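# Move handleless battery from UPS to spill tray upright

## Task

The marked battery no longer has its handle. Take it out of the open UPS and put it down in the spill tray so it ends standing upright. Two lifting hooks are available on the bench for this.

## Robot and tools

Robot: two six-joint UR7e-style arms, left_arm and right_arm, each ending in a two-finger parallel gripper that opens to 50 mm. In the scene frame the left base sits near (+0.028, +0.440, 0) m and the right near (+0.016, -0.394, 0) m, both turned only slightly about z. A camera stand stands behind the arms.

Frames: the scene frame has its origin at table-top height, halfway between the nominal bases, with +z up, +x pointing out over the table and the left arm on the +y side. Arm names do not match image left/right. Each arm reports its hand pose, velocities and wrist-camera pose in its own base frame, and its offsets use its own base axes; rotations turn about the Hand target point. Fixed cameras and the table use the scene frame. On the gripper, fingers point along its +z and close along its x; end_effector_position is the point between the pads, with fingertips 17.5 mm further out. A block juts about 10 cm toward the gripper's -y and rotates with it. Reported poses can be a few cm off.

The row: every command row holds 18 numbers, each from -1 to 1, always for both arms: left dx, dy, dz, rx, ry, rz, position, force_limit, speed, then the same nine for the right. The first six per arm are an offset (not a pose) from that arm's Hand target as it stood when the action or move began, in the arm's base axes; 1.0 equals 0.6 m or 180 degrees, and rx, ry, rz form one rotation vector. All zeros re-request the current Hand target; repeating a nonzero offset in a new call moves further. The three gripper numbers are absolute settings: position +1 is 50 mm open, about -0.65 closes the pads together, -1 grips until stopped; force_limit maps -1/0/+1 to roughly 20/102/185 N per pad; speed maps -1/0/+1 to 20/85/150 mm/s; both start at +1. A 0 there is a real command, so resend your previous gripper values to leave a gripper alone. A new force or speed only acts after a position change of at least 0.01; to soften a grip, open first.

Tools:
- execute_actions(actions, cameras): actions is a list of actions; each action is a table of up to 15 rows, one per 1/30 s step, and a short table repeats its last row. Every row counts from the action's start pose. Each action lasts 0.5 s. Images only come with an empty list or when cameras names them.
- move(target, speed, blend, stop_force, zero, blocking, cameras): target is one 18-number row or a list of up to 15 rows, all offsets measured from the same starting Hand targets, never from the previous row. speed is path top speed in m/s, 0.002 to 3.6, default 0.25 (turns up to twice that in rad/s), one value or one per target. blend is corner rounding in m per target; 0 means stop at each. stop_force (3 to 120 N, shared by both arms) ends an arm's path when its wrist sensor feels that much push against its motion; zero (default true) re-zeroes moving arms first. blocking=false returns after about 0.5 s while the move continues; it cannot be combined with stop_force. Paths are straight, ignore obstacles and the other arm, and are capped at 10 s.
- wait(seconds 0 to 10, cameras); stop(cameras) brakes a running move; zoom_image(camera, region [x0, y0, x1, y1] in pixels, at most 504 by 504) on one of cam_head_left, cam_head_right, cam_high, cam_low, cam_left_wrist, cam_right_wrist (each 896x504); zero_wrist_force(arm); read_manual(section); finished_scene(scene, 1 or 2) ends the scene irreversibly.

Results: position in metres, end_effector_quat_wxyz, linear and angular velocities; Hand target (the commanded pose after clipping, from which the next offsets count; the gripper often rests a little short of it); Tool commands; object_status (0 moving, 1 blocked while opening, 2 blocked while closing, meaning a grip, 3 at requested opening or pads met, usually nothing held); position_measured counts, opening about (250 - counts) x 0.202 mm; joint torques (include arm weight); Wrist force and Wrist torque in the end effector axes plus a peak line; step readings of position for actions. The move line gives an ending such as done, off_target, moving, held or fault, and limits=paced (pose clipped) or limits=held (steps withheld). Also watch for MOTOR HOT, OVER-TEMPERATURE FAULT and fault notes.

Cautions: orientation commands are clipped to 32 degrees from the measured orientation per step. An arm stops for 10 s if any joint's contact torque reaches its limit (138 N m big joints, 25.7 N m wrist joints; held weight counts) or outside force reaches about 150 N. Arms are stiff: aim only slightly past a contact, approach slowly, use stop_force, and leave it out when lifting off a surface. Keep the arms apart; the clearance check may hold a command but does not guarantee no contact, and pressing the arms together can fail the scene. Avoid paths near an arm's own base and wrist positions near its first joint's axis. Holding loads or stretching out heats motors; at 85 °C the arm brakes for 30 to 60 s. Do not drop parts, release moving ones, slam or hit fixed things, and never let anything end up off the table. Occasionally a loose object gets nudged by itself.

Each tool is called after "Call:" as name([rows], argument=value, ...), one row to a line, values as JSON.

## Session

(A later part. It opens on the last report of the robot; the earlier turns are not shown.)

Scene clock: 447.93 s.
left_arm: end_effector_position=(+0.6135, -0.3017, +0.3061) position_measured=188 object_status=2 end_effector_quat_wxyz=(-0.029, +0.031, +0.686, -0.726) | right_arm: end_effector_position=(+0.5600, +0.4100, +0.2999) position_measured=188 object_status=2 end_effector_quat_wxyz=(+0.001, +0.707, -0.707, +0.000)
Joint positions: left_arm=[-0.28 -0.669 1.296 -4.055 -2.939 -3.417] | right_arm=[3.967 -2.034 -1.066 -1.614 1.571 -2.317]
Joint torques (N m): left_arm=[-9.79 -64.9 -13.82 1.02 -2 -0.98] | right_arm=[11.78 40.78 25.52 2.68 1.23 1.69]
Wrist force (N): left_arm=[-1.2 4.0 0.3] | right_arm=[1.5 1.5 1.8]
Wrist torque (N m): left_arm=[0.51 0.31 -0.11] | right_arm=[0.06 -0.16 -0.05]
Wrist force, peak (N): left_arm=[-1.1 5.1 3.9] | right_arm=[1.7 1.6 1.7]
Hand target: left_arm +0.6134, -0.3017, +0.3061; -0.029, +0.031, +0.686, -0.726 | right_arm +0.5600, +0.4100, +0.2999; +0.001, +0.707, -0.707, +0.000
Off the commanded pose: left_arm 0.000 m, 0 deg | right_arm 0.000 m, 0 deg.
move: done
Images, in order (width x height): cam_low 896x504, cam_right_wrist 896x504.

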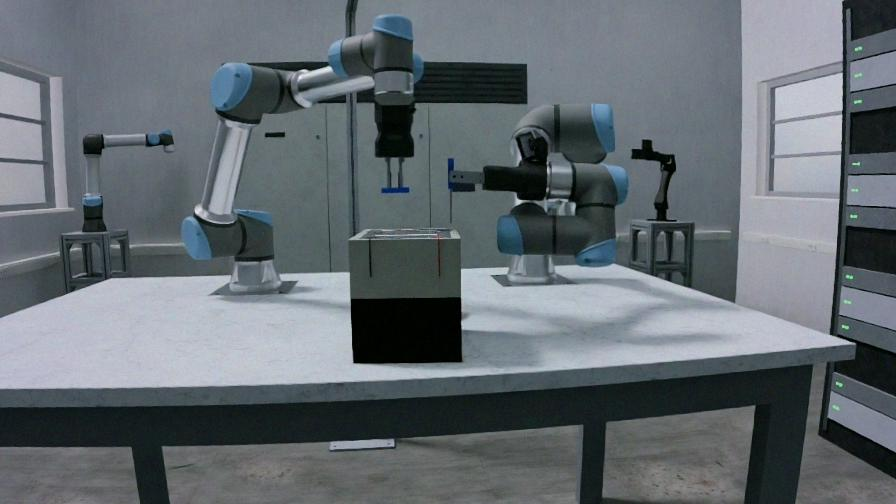

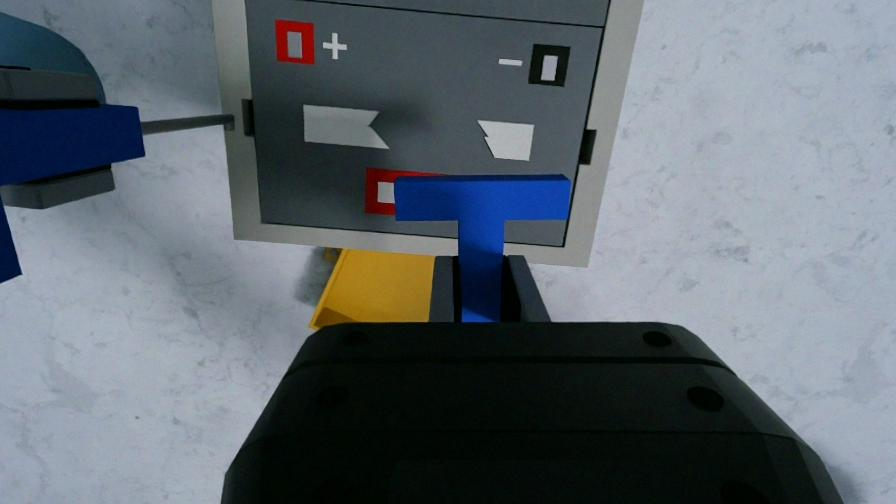

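Call:
move(target=[0,-0.0008,-0.11,0,0,0,-1,0,-0.5,0,0,0,0,0,0,-1,0,-0.5], speed=0.025, stop_force=6, cameras=["cam_low","cam_right_wrist"])

Call:
zoom_image(camera="cam_low", region=[400, 150, 520, 270])

Call:
zoom_image(camera="cam_right_wrist", region=[180, 60, 300, 180])

Scene clock: 463.20 s.
left_arm: end_effector_position=(+0.6134, -0.3019, +0.2756) position_measured=188 object_status=2 end_effector_quat_wxyz=(-0.029, +0.031, +0.686, -0.726) | right_arm: end_effector_position=(+0.5600, +0.4100, +0.2999) position_measured=188 object_status=2 end_effector_quat_wxyz=(+0.001, +0.707, -0.707, +0.000)
Joint positions: left_arm=[-0.28 -0.624 1.3 -4.103 -2.938 -3.416] | right_arm=[3.967 -2.034 -1.066 -1.614 1.571 -2.317]
Joint torques (N m): left_arm=[-7.32 -66.48 -24.28 2.75 3.61 -1.18] | right_arm=[11.75 48.29 20.24 4.9 0.49 2.2]
Wrist force (N): left_arm=[-1.2 4.7 1.9] | right_arm=[1.6 1.6 1.6]
Wrist torque (N m): left_arm=[0.65 0.30 -0.11] | right_arm=[0.07 -0.18 -0.05]
Wrist force, peak (N): left_arm=[-1.4 5.7 1.9] | right_arm=[1.6 1.8 1.8]
Hand target: left_arm +0.6134, -0.3019, +0.2756; -0.029, +0.031, +0.686, -0.726 (not the last commanded pose) | right_arm +0.5600, +0.4100, +0.2999; +0.001, +0.707, -0.707, +0.000
Off the commanded pose: left_arm 0.035 m, 0 deg | right_arm 0.000 m, 0 deg.
move: held (left_arm; a check stopped the path); limits=held
pose unreachable (left arm): on one or more control steps of this call, first in action 0 (counted from 0), this arm could not follow its commanded pose, so it was not sent that pose on those steps. It may still have moved: this result reports where it is.
cause: moving toward the commanded pose would bring two parts of the arm too close to each other (its gripper and another part of the arm, with joints 4 (wrist 1) to 6 (wrist 3) between them, 2 mm apart when it was first held).
Images, in order (width x height): cam_low 896x504, cam_right_wrist 896x504.

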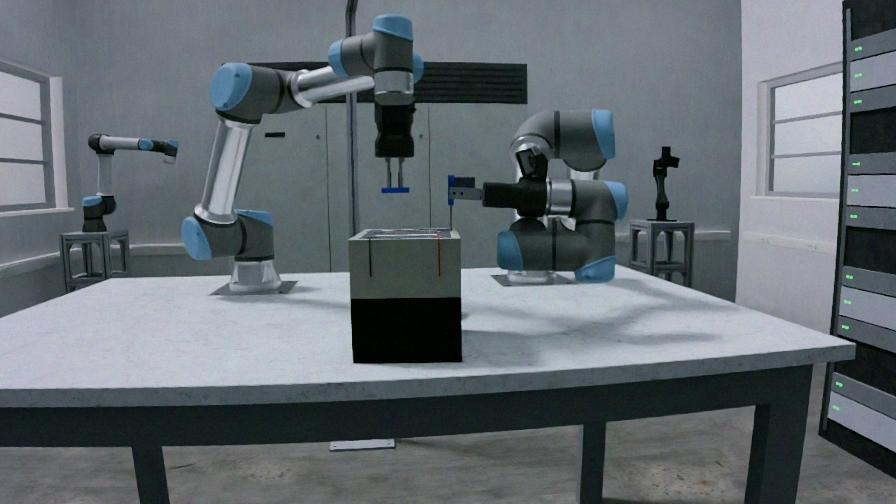

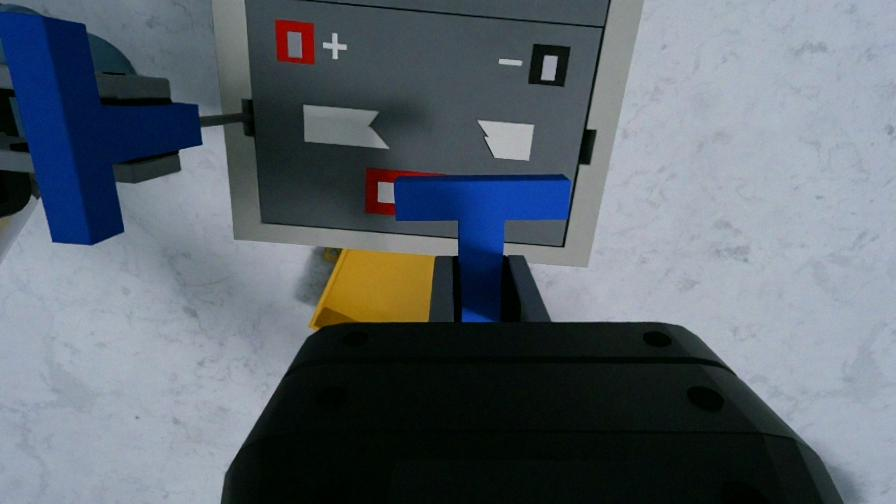

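Scaled by 4.200 from the camera's 896x504 image, which has a finer 1280x720 frame.

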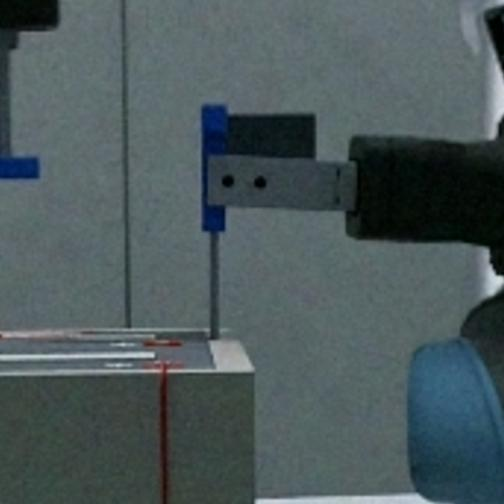

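Scaled by 4.200 from the camera's 896x504 image, which has a finer 1280x720 frame.

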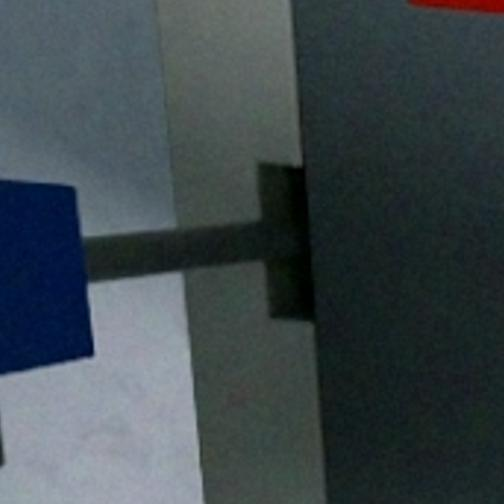

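Call:
move(target=[0,0,0,0,0,0,-0.95,-1,-0.5,0,0,0,0,0,0,-1,0,-0.5])

Call:
move(target=[-0.0003,-0.0028,0.0087,0.1843,-0.0156,0,-0.95,-1,-0.5,0,0,0,0,0,0,-1,0,-0.5], speed=0.1, stop_force=15, cameras=["cam_low","cam_right_wrist"])

Call:
zoom_image(camera="cam_low", region=[400, 150, 520, 270])

Scene clock: 498.30 s.
left_arm: end_effector_position=(+0.6134, -0.3019, +0.2756) position_measured=188 object_status=2 end_effector_quat_wxyz=(-0.029, +0.031, +0.686, -0.726) | right_arm: end_effector_position=(+0.5600, +0.4100, +0.2999) position_measured=188 object_status=2 end_effector_quat_wxyz=(+0.001, +0.707, -0.707, +0.000)
Joint positions: left_arm=[-0.28 -0.624 1.3 -4.103 -2.938 -3.416] | right_arm=[3.967 -2.034 -1.066 -1.614 1.571 -2.317]
Joint torques (N m): left_arm=[-5.93 -66.43 -25.21 2.61 3.42 -1.19] | right_arm=[10.2 50.91 20.39 4.75 -0.01 2.4]
Wrist force (N): left_arm=[-1.2 4.9 2.0] | right_arm=[1.3 1.5 1.9]
Wrist torque (N m): left_arm=[0.66 0.31 -0.11] | right_arm=[0.04 -0.13 -0.05]
Wrist force, peak (N): left_arm=[-1.3 4.9 2.2] | right_arm=[1.5 1.7 2.0]
Hand target: left_arm +0.6134, -0.3019, +0.2756; -0.029, +0.031, +0.686, -0.726 | right_arm +0.5600, +0.4100, +0.2999; +0.001, +0.707, -0.707, +0.000
Off the commanded pose: left_arm 0.000 m, 0 deg | right_arm 0.000 m, 0 deg.
move: done

Scene clock: 502.30 s.
left_arm: end_effector_position=(+0.6132, -0.3036, +0.2809) position_measured=188 object_status=2 end_effector_quat_wxyz=(-0.020, +0.039, +0.865, -0.499) | right_arm: end_effector_position=(+0.5600, +0.4100, +0.2999) position_measured=188 object_status=2 end_effector_quat_wxyz=(+0.001, +0.707, -0.707, +0.000)
Joint positions: left_arm=[-0.337 -1.131 1.595 -2.442 -2.565 -2.041] | right_arm=[3.967 -2.034 -1.066 -1.614 1.571 -2.317]
Joint torques (N m): left_arm=[15.33 -32.61 -16.96 -0.72 -0.13 -1.21] | right_arm=[11.43 55.74 20.46 5.03 -0.63 2.7]
Wrist force (N): left_arm=[0.7 -3.7 9.2] | right_arm=[1.4 1.5 1.7]
Wrist torque (N m): left_arm=[1.43 0.19 -0.05] | right_arm=[0.05 -0.16 -0.05]
Wrist force, peak (N): left_arm=[-2.4 -0.7 16.1] | right_arm=[1.6 1.7 1.9]
Hand target: left_arm +0.6132, -0.3036, +0.2808; -0.020, +0.039, +0.865, -0.499 | right_arm +0.5600, +0.4100, +0.2999; +0.001, +0.707, -0.707, +0.000
Off the commanded pose: left_arm 0.000 m, 0 deg | right_arm 0.000 m, 0 deg.
move: done
Images, in order (width x height): cam_low 896x504, cam_right_wrist 896x504.

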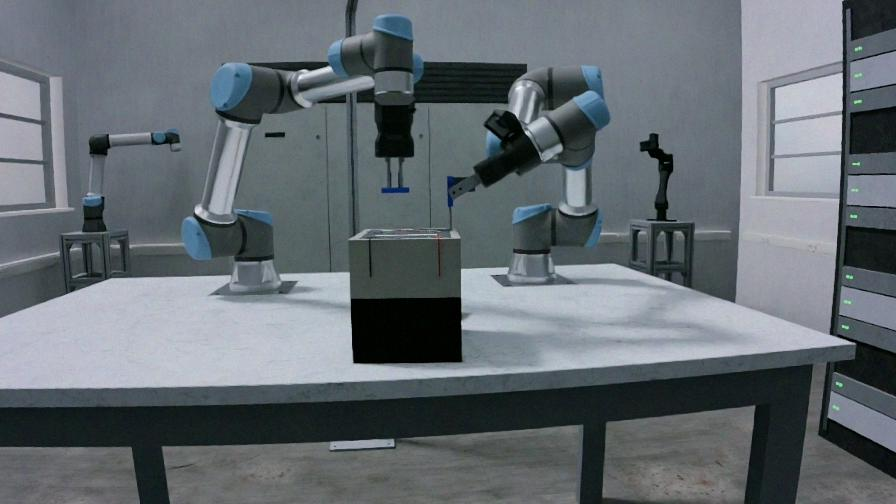

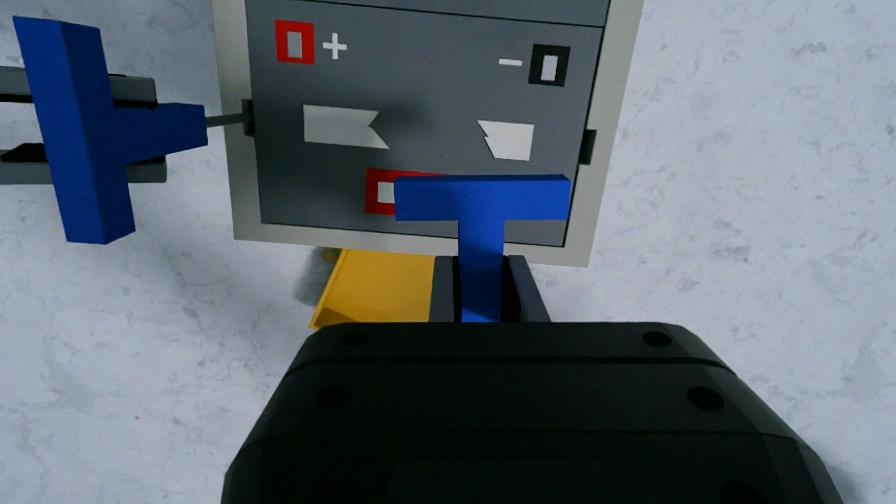

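Scaled by 4.200 from the camera's 896x504 image, which has a finer 1280x720 frame.

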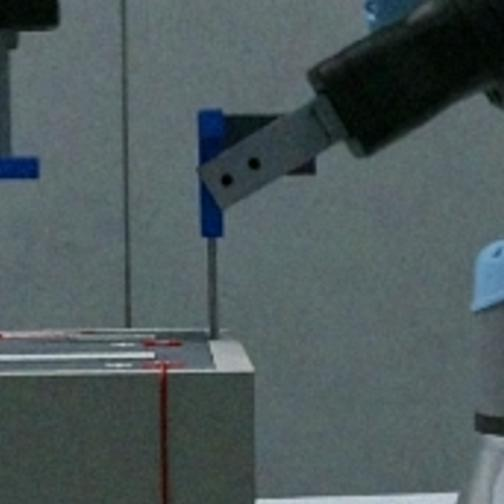

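Call:
move(target=[0,0.0017,-0.07,0,0,0,-0.95,-1,-0.5,0,0,0,0,0,0,-1,0,-0.5], speed=0.03, stop_force=8, cameras=["cam_low","cam_right_wrist"])

Call:
zoom_image(camera="cam_low", region=[400, 150, 520, 270])

Scene clock: 511.30 s.
left_arm: end_effector_position=(+0.6132, -0.3032, +0.2625) position_measured=188 object_status=2 end_effector_quat_wxyz=(-0.020, +0.039, +0.865, -0.499) | right_arm: end_effector_position=(+0.5600, +0.4100, +0.2999) position_measured=188 object_status=2 end_effector_quat_wxyz=(+0.001, +0.707, -0.707, +0.000)
Joint positions: left_arm=[-0.336 -1.111 1.618 -2.483 -2.565 -2.04] | right_arm=[3.967 -2.034 -1.066 -1.614 1.571 -2.317]
Joint torques (N m): left_arm=[-2.35 -50.62 -28.63 -4.25 2.65 -1.27] | right_arm=[11.96 55.89 20.39 4.74 -0.91 2.64]
Wrist force (N): left_arm=[0.4 -7.7 8.1] | right_arm=[1.4 1.5 1.9]
Wrist torque (N m): left_arm=[1.51 0.14 -0.14] | right_arm=[0.06 -0.16 -0.05]
Wrist force, peak (N): left_arm=[0.7 -27.2 -4.9] | right_arm=[1.6 1.5 2.0]
Hand target: left_arm +0.6132, -0.3032, +0.2625; -0.020, +0.039, +0.865, -0.499 (not the last commanded pose) | right_arm +0.5600, +0.4100, +0.2999; +0.001, +0.707, -0.707, +0.000
Off the commanded pose: left_arm 0.024 m, 0 deg | right_arm 0.000 m, 0 deg.
move: contact (left_arm)
Images, in order (width x height): cam_low 896x504, cam_right_wrist 896x504.

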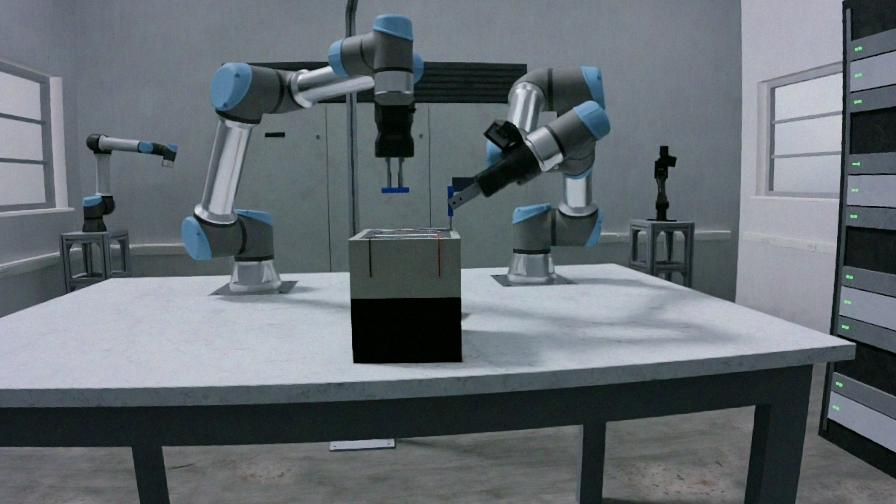

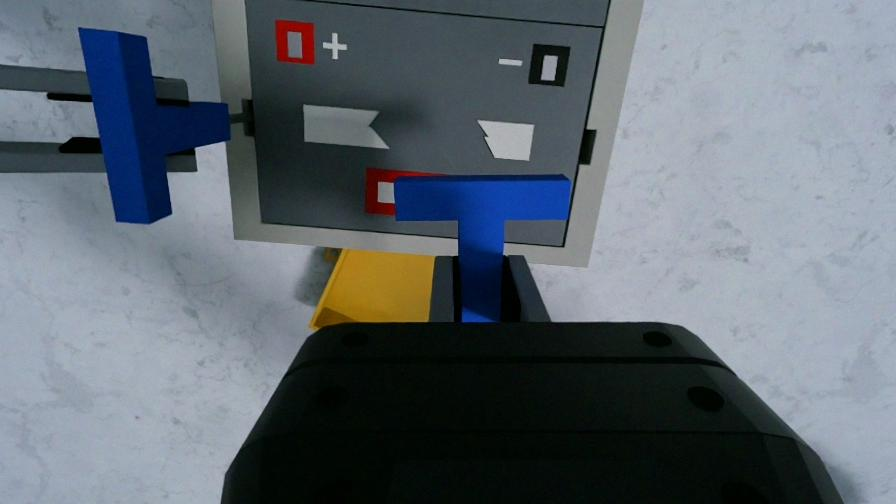

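Scaled by 4.200 from the camera's 896x504 image, which has a finer 1280x720 frame.

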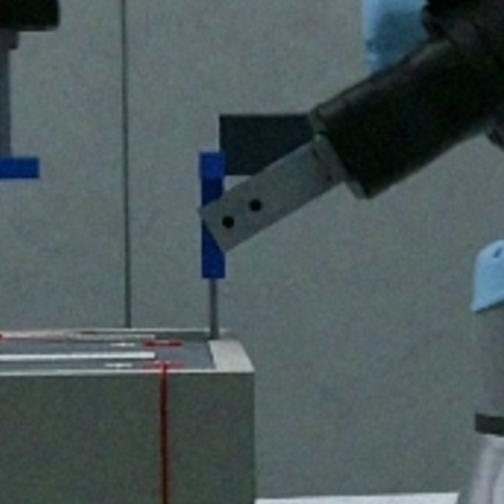

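Call:
move(target=[0,0,0.0025,0,0,0,-0.95,-1,-0.5,0,-0.35,0.133,0.3635,-0.3981,0.3635,-1,0,-0.5], speed=0.4)

Call:
move([
  [-0.0097,-0.0017,0,0,0,0.1667,-0.95,-1,-0.5,0,0,0,0,0,0,-1,0,-0.5],
  [-0.017,-0.008,0,0,0,0.3333,-0.95,-1,-0.5,0,0,0,0,0,0,-1,0,-0.5],
  [-0.0203,-0.0168,0,0,0,0.5,-0.95,-1,-0.5,0,0,0,0,0,0,-1,0,-0.5],
], speed=0.12, stop_force=15, cameras=["cam_low","cam_high","cam_head_left","cam_left_wrist"])

Call:
zoom_image(camera="cam_low", region=[400, 150, 520, 270])

Call:
zoom_image(camera="cam_high", region=[420, 90, 540, 210])

Scene clock: 540.30 s.
left_arm: end_effector_position=(+0.6132, -0.3032, +0.2640) position_measured=188 object_status=2 end_effector_quat_wxyz=(-0.020, +0.039, +0.865, -0.499) | right_arm: end_effector_position=(+0.5600, +0.2000, +0.3797) position_measured=188 object_status=2 end_effector_quat_wxyz=(+0.706, -0.707, +0.032, -0.032)
Joint positions: left_arm=[-0.336 -1.112 1.616 -2.48 -2.565 -2.04] | right_arm=[3.283 -2.109 -1.715 0.676 2.908 -3.147]
Joint torques (N m): left_arm=[0.44 -57.32 -32.96 -1.62 -0.71 -0.06] | right_arm=[8.81 53.5 11.56 0.16 1.44 -0.15]
Wrist force (N): left_arm=[-0.9 0.9 13.8] | right_arm=[-0.3 0.3 -0.5]
Wrist torque (N m): left_arm=[1.45 0.12 -0.06] | right_arm=[0.00 0.11 -0.15]
Wrist force, peak (N): left_arm=[-0.8 1.1 14.2] | right_arm=[1.7 1.8 2.0]
Hand target: left_arm +0.6132, -0.3032, +0.2640; -0.020, +0.039, +0.865, -0.499 | right_arm +0.5600, +0.2000, +0.3797; +0.706, -0.707, +0.032, -0.032
Off the commanded pose: left_arm 0.000 m, 0 deg | right_arm 0.000 m, 0 deg.
move: done

Scene clock: 548.00 s.
left_arm: end_effector_position=(+0.6010, -0.3133, +0.2640) position_measured=188 object_status=2 end_effector_quat_wxyz=(+0.339, -0.584, +0.639, -0.367) | right_arm: end_effector_position=(+0.5600, +0.2000, +0.3797) position_measured=188 object_status=2 end_effector_quat_wxyz=(+0.706, -0.707, +0.032, -0.032)
Joint positions: left_arm=[-0.944 -1.34 2.054 -3.132 -0.856 -3.663] | right_arm=[3.283 -2.109 -1.715 0.676 2.908 -3.147]
Joint torques (N m): left_arm=[22.5 -42.37 -3.99 1.89 8.11 -0.54] | right_arm=[10.98 52.77 11.29 -1.15 1.58 -2.41]
Wrist force (N): left_arm=[26.7 -2.9 7.6] | right_arm=[-0.2 0.1 -0.6]
Wrist torque (N m): left_arm=[1.01 1.04 -0.83] | right_arm=[-0.03 0.09 -0.15]
Wrist force, peak (N): left_arm=[27.7 0.1 11.1] | right_arm=[-0.4 0.3 -1.2]
Hand target: left_arm +0.6010, -0.3132, +0.2640; +0.339, -0.584, +0.639, -0.367 | right_arm +0.5600, +0.2000, +0.3797; +0.706, -0.707, +0.032, -0.032
Off the commanded pose: left_arm 0.000 m, 0 deg | right_arm 0.000 m, 0 deg.
move: done
Images, in order (width x height): cam_head_left 896x504, cam_high 896x504, cam_low 896x504, cam_left_wrist 896x504.

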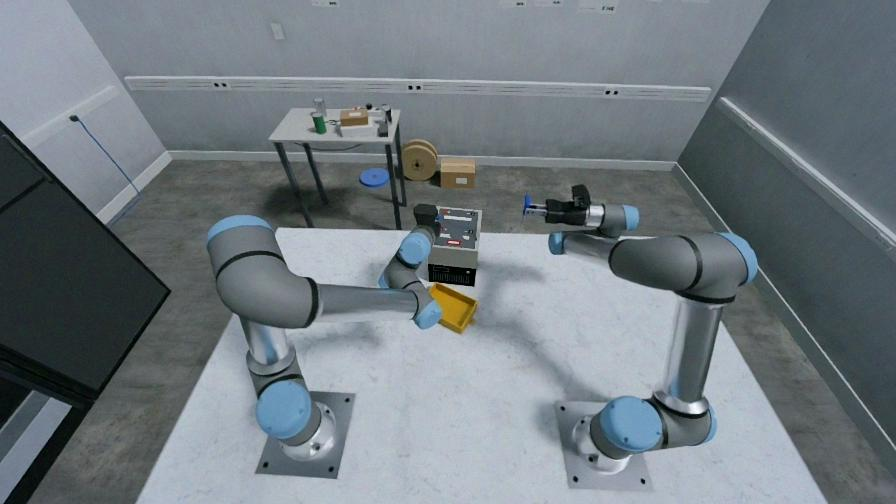

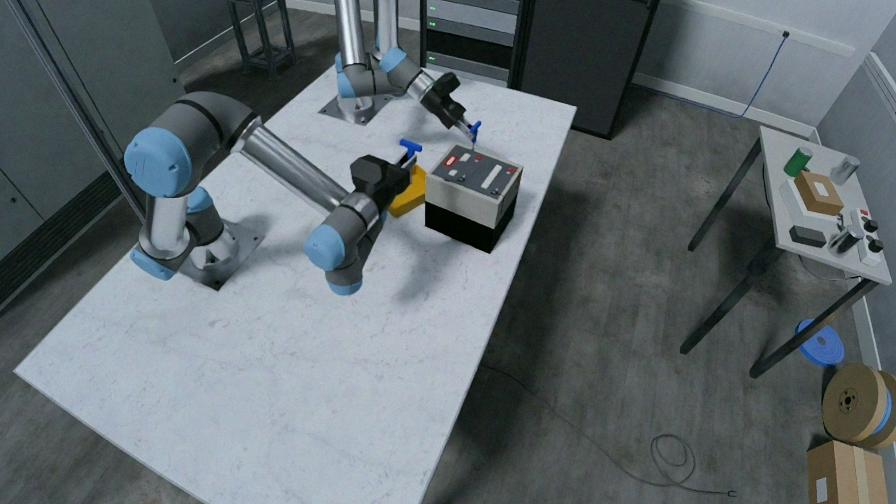

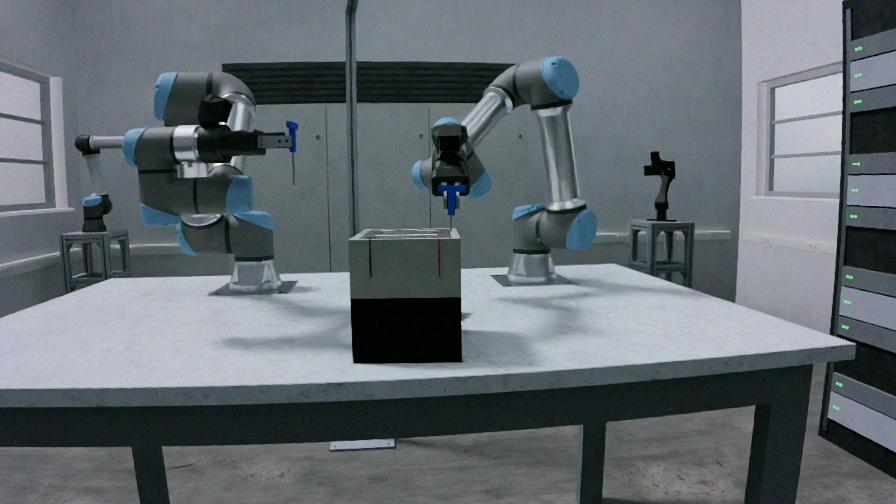

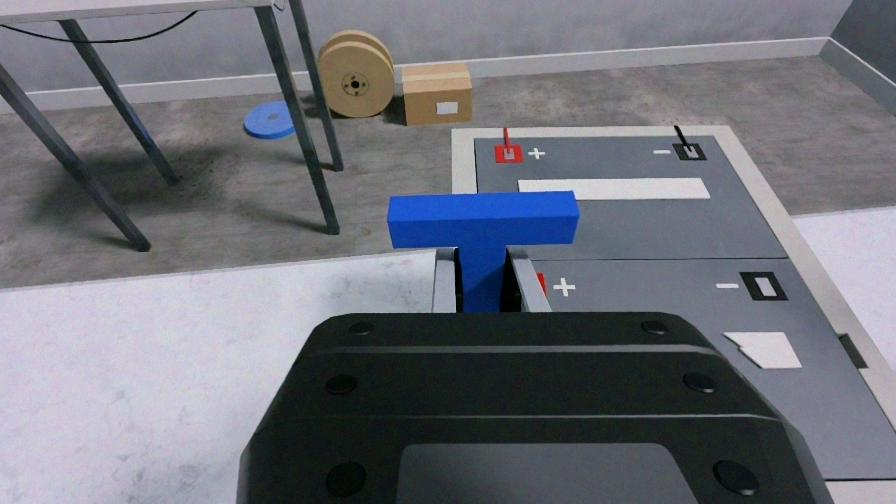

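Scaled by 4.200 from the camera's 896x504 image, which has a finer 1280x720 frame.

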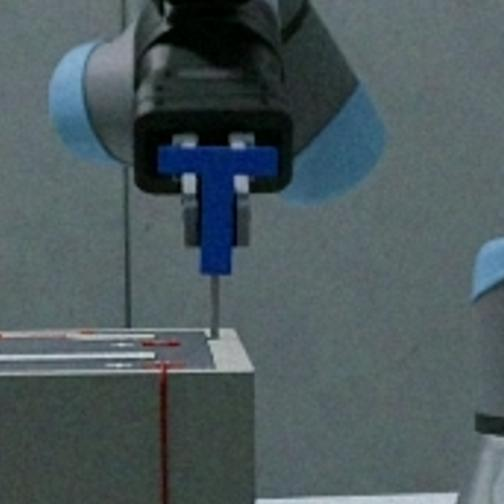

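Scaled by 4.200 from the camera's 896x504 image, which has a finer 1280x720 frame.

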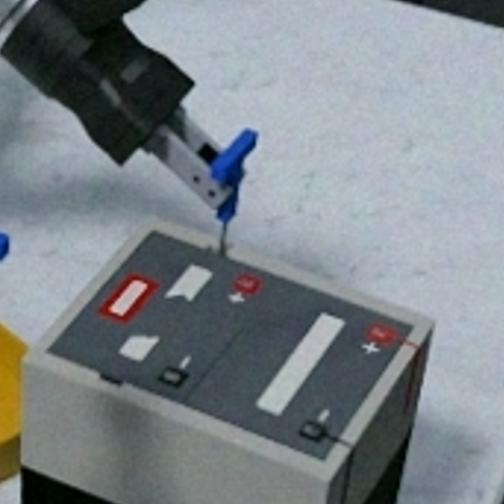

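Call:
move(target=[0,-0.0015,0,0,0,0,-0.95,-1,-0.5,0,0,0,0,0,0,-1,0,-0.5], speed=0.02)

Call:
move(target=[0,0,0.03,0,0,0,-0.95,-1,-0.5,0,0,0,0,0,0,-1,0,-0.5], speed=0.02, stop_force=8, cameras=["cam_low","cam_left_wrist"])

Call:
zoom_image(camera="cam_low", region=[400, 150, 520, 270])

Scene clock: 557.43 s.
left_arm: end_effector_position=(+0.6011, -0.3141, +0.2640) position_measured=188 object_status=2 end_effector_quat_wxyz=(+0.339, -0.585, +0.639, -0.367) | right_arm: end_effector_position=(+0.5600, +0.2000, +0.3797) position_measured=188 object_status=2 end_effector_quat_wxyz=(+0.706, -0.707, +0.032, -0.032)
Joint positions: left_arm=[-0.945 -1.339 2.053 -3.131 -0.855 -3.664] | right_arm=[3.283 -2.109 -1.715 0.676 2.908 -3.147]
Joint torques (N m): left_arm=[-1.9 -21.69 -22.5 0.4 7.15 -0.5] | right_arm=[11.74 52.28 11.7 -1.1 1.24 -2.4]
Wrist force (N): left_arm=[14.7 0.0 4.0] | right_arm=[-0.4 0.4 -0.8]
Wrist torque (N m): left_arm=[0.78 0.76 -0.58] | right_arm=[0.02 0.11 -0.15]
Wrist force, peak (N): left_arm=[27.6 -3.7 7.3] | right_arm=[-0.5 0.1 -1.0]
Hand target: left_arm +0.6010, -0.3141, +0.2640; +0.339, -0.584, +0.639, -0.367 | right_arm +0.5600, +0.2000, +0.3797; +0.706, -0.707, +0.032, -0.032
Off the commanded pose: left_arm 0.000 m, 0 deg | right_arm 0.000 m, 0 deg.
move: done

Scene clock: 559.20 s.
left_arm: end_effector_position=(+0.6010, -0.3141, +0.2755) position_measured=188 object_status=2 end_effector_quat_wxyz=(+0.339, -0.584, +0.639, -0.367) | right_arm: end_effector_position=(+0.5600, +0.2000, +0.3797) position_measured=188 object_status=2 end_effector_quat_wxyz=(+0.706, -0.707, +0.032, -0.032)
Joint positions: left_arm=[-0.945 -1.358 2.04 -3.099 -0.855 -3.664] | right_arm=[3.283 -2.109 -1.715 0.676 2.908 -3.147]
Joint torques (N m): left_arm=[-0.1 -25.98 -15.82 -1.58 9.19 0.78] | right_arm=[10.27 52.16 12.4 -1.13 1.51 -2.4]
Wrist force (N): left_arm=[14.0 10.0 4.2] | right_arm=[-0.2 0.2 -0.8]
Wrist torque (N m): left_arm=[0.48 0.75 -0.62] | right_arm=[-0.01 0.08 -0.15]
Wrist force, peak (N): left_arm=[12.2 21.1 11.3] | right_arm=[-0.4 0.1 -1.1]
Hand target: left_arm +0.6010, -0.3141, +0.2755; +0.339, -0.584, +0.639, -0.367 (not the last commanded pose) | right_arm +0.5600, +0.2000, +0.3797; +0.706, -0.707, +0.032, -0.032
Off the commanded pose: left_arm 0.007 m, 0 deg | right_arm 0.000 m, 0 deg.
move: contact (left_arm)
Images, in order (width x height): cam_low 896x504, cam_left_wrist 896x504.

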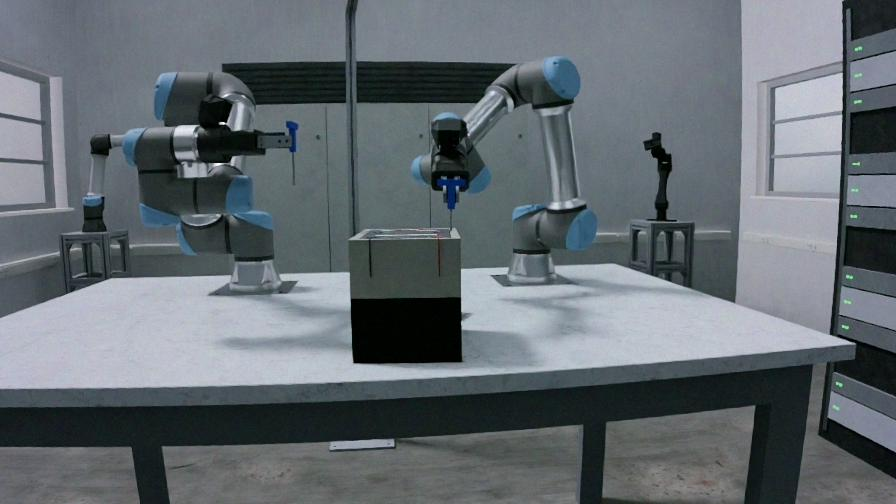

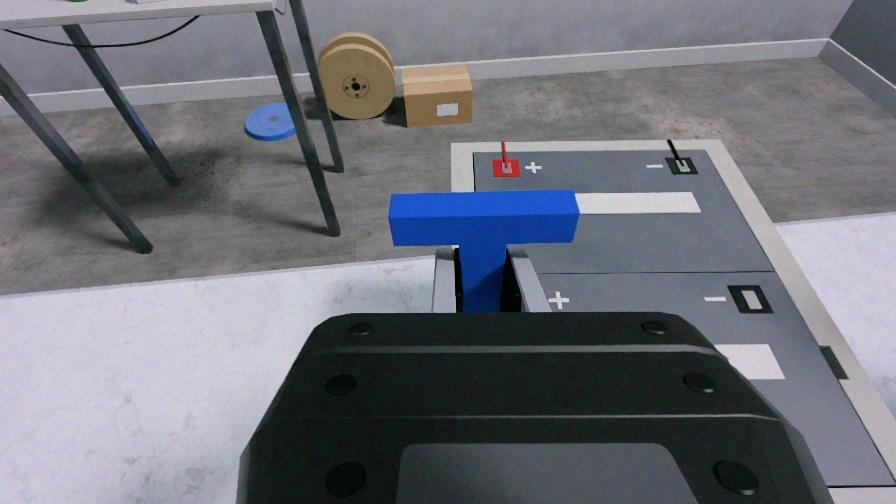

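Scaled by 4.200 from the camera's 896x504 image, which has a finer 1280x720 frame.

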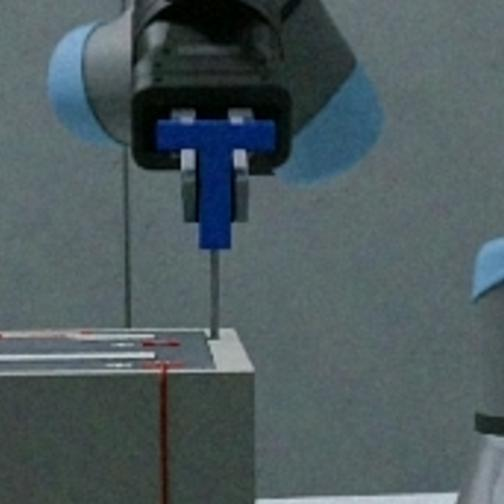

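Call:
move([
  [0,0,-0.003,0,0,0,-0.95,-1,-0.5,0.0572,0.2383,-0.1,0,0,0,-1,0,-0.5],
  [0,0,-0.003,0,0,0,-0.99,0.3,-0.5,0.0572,0.2383,-0.1245,0,0,0,-1,0,-0.5],
], speed=0.25, cameras=["cam_low","cam_left_wrist"])

Call:
zoom_image(camera="cam_low", region=[300, 150, 420, 270])

Call:
zoom_image(camera="cam_left_wrist", region=[756, 260, 896, 400])

Scene clock: 575.10 s.
left_arm: end_effector_position=(+0.6010, -0.3141, +0.2736) position_measured=189 object_status=2 end_effector_quat_wxyz=(+0.339, -0.584, +0.639, -0.367) | right_arm: end_effector_position=(+0.5943, +0.3430, +0.3051) position_measured=188 object_status=2 end_effector_quat_wxyz=(+0.706, -0.707, +0.032, -0.032)
Joint positions: left_arm=[-0.945 -1.355 2.042 -3.104 -0.855 -3.664] | right_arm=[3.522 -2.295 -1.624 0.775 2.669 -3.144]
Joint torques (N m): left_arm=[-0.46 -33.46 -18 1.2 1.91 0.22] | right_arm=[12.13 39.49 23.11 3.03 -1.55 2.43]
Wrist force (N): left_arm=[12.0 -1.1 -2.2] | right_arm=[-0.4 0.3 -0.6]
Wrist torque (N m): left_arm=[0.55 0.71 -0.58] | right_arm=[0.00 0.12 -0.25]
Wrist force, peak (N): left_arm=[14.3 10.0 4.2] | right_arm=[-0.7 -1.4 -3.6]
Hand target: left_arm +0.6010, -0.3141, +0.2737; +0.339, -0.584, +0.639, -0.367 | right_arm +0.5943, +0.3430, +0.3050; +0.706, -0.707, +0.032, -0.032
Off the commanded pose: left_arm 0.000 m, 0 deg | right_arm 0.000 m, 0 deg.
move: done
Images, in order (width x height): cam_low 896x504, cam_left_wrist 896x504.

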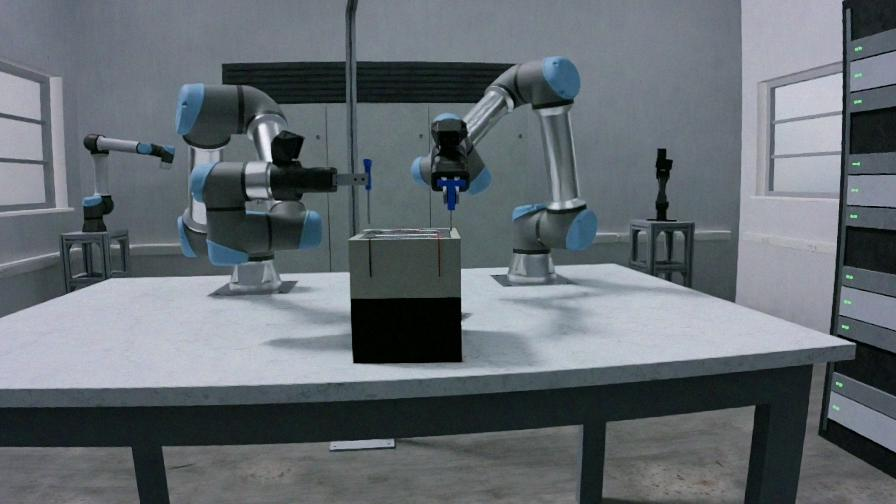

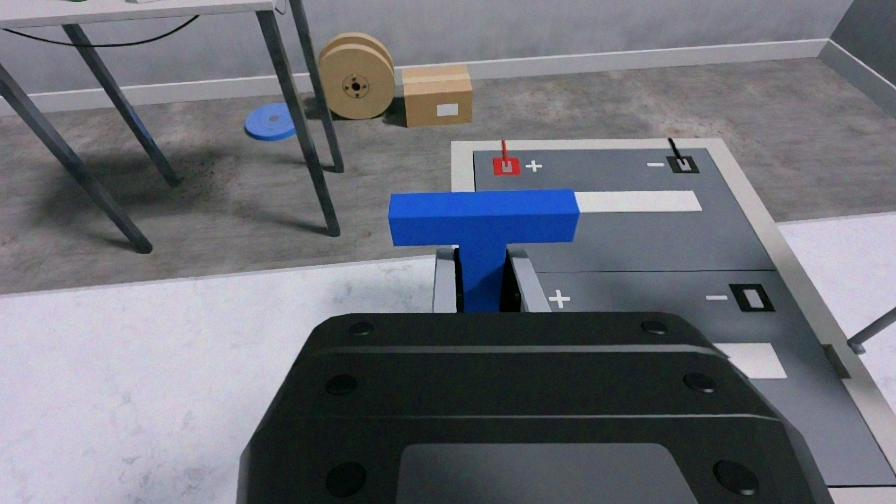

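Scaled by 4.200 from the camera's 896x504 image, which has a finer 1280x720 frame.

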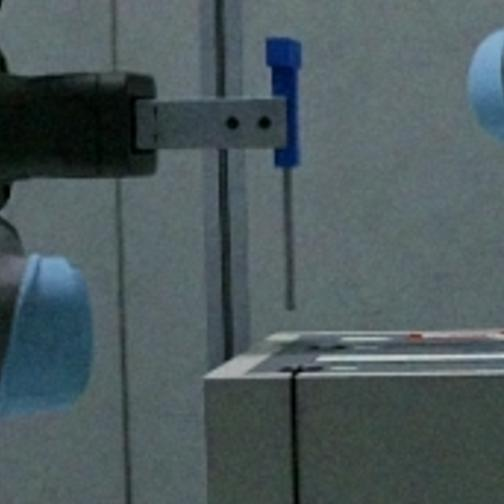

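Scaled by 3.600 from the camera's 896x504 image, which has a finer 1280x720 frame.

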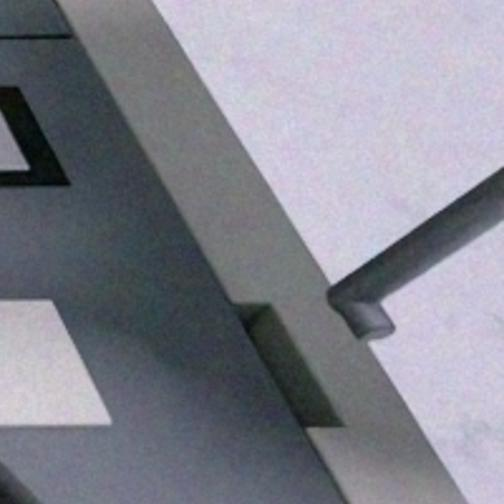

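Call:
zoom_image(camera="cam_low", region=[340, 210, 400, 250])

Call:
zoom_image(camera="cam_low", region=[425, 210, 485, 250])

Scaled by 8.400 from the camera's 896x504 image, which has a finer 1280x720 frame.

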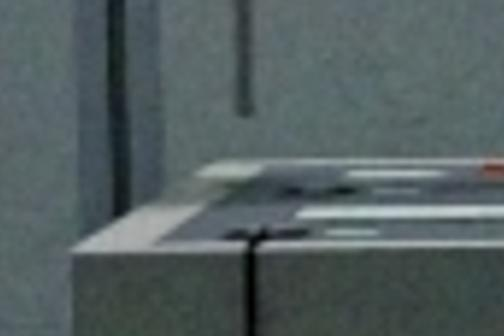

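Scaled by 8.400 from the camera's 896x504 image, which has a finer 1280x720 frame.

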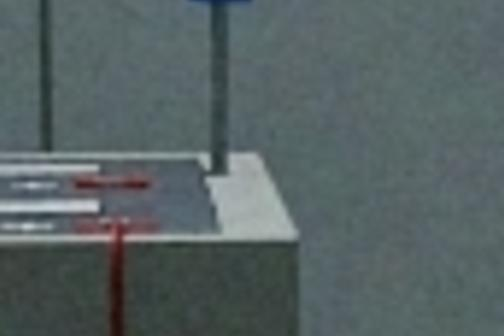

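Call:
move([
  [0,0,0,0,0,0,-0.99,0.3,-0.5,-0.0025,-0.0008,0,0,0,0,-1,0,-0.5],
  [0,0,0,0,0,0,-0.99,0.3,-0.5,-0.0025,-0.0008,-0.045,0,0,0,-1,0,-0.5],
], speed=0.025, stop_force=5, cameras=["cam_low","cam_left_wrist"])

Call:
zoom_image(camera="cam_left_wrist", region=[756, 260, 896, 400])

Call:
zoom_image(camera="cam_low", region=[300, 150, 420, 270])

Scene clock: 609.83 s.
left_arm: end_effector_position=(+0.6010, -0.3141, +0.2737) position_measured=189 object_status=2 end_effector_quat_wxyz=(+0.339, -0.584, +0.639, -0.367) | right_arm: end_effector_position=(+0.5928, +0.3425, +0.2905) position_measured=188 object_status=2 end_effector_quat_wxyz=(+0.706, -0.707, +0.032, -0.032)
Joint positions: left_arm=[-0.945 -1.355 2.042 -3.104 -0.855 -3.664] | right_arm=[3.523 -2.317 -1.633 0.805 2.669 -3.144]
Joint torques (N m): left_arm=[1.04 -35.74 -21.67 1.24 1.82 1.53] | right_arm=[8.66 58.04 21.75 3.33 -1.69 0.81]
Wrist force (N): left_arm=[12.1 -1.0 -2.0] | right_arm=[0.7 -1.2 -0.8]
Wrist torque (N m): left_arm=[0.54 0.69 -0.58] | right_arm=[0.02 0.00 -0.28]
Wrist force, peak (N): left_arm=[12.4 -1.1 -2.3] | right_arm=[-1.1 -33.9 -1.9]
Hand target: left_arm +0.6010, -0.3141, +0.2737; +0.339, -0.584, +0.639, -0.367 | right_arm +0.5928, +0.3425, +0.2906; +0.706, -0.707, +0.032, -0.032 (not the last commanded pose)
Off the commanded pose: left_arm 0.000 m, 0 deg | right_arm 0.013 m, 0 deg.
move: contact (right_arm); path passed 1 of 2 targets
Images, in order (width x height): cam_low 896x504, cam_left_wrist 896x504.

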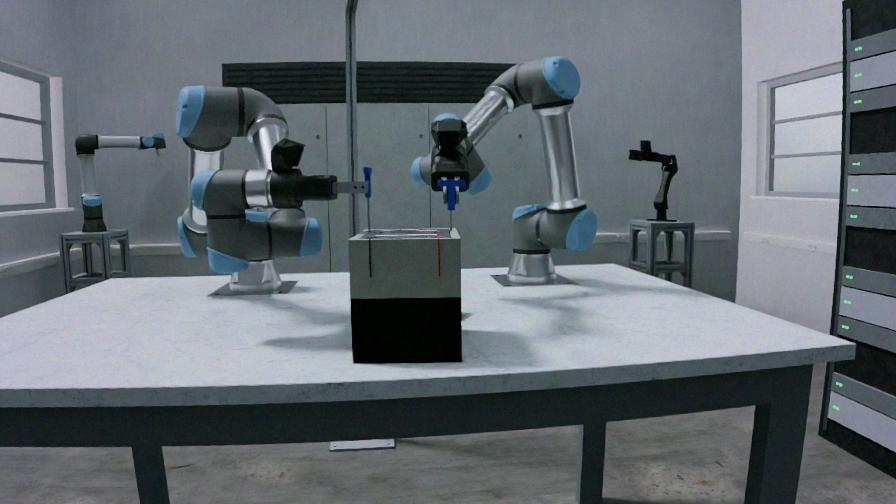

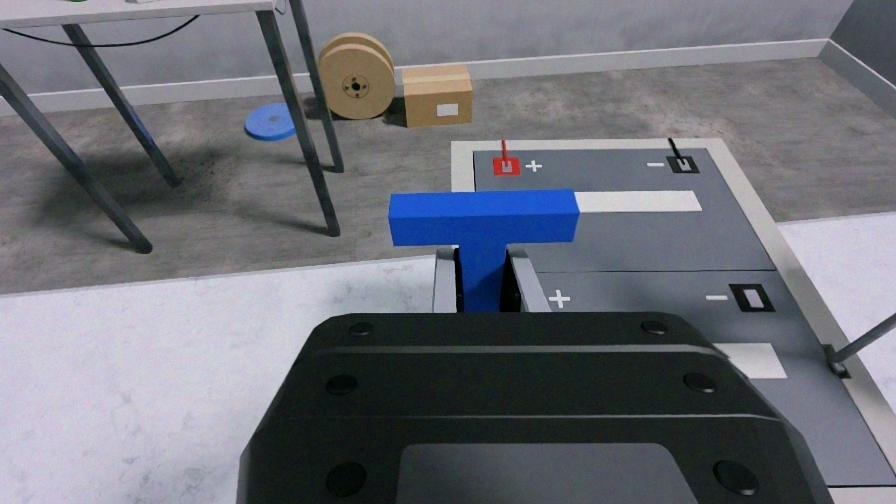

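Scaled by 3.600 from the camera's 896x504 image, which has a finer 1280x720 frame.

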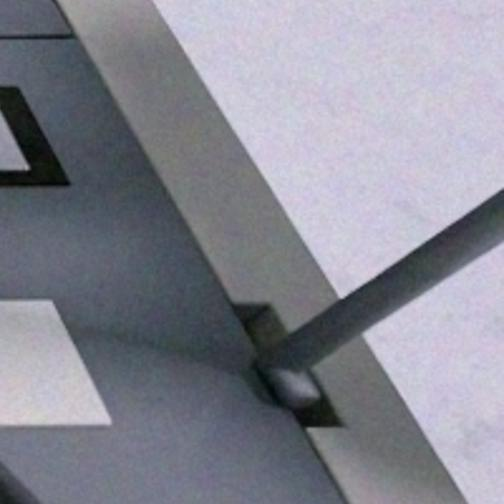

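Scaled by 4.200 from the camera's 896x504 image, which has a finer 1280x720 frame.

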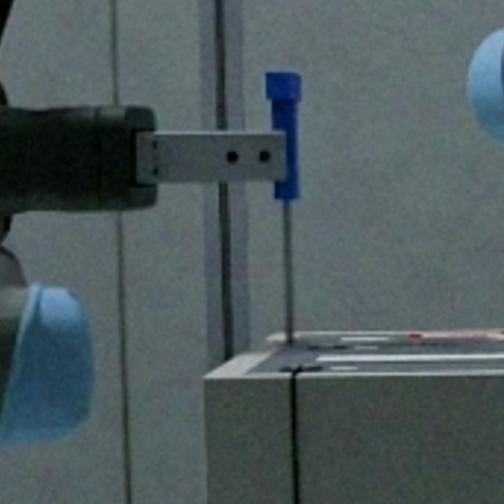

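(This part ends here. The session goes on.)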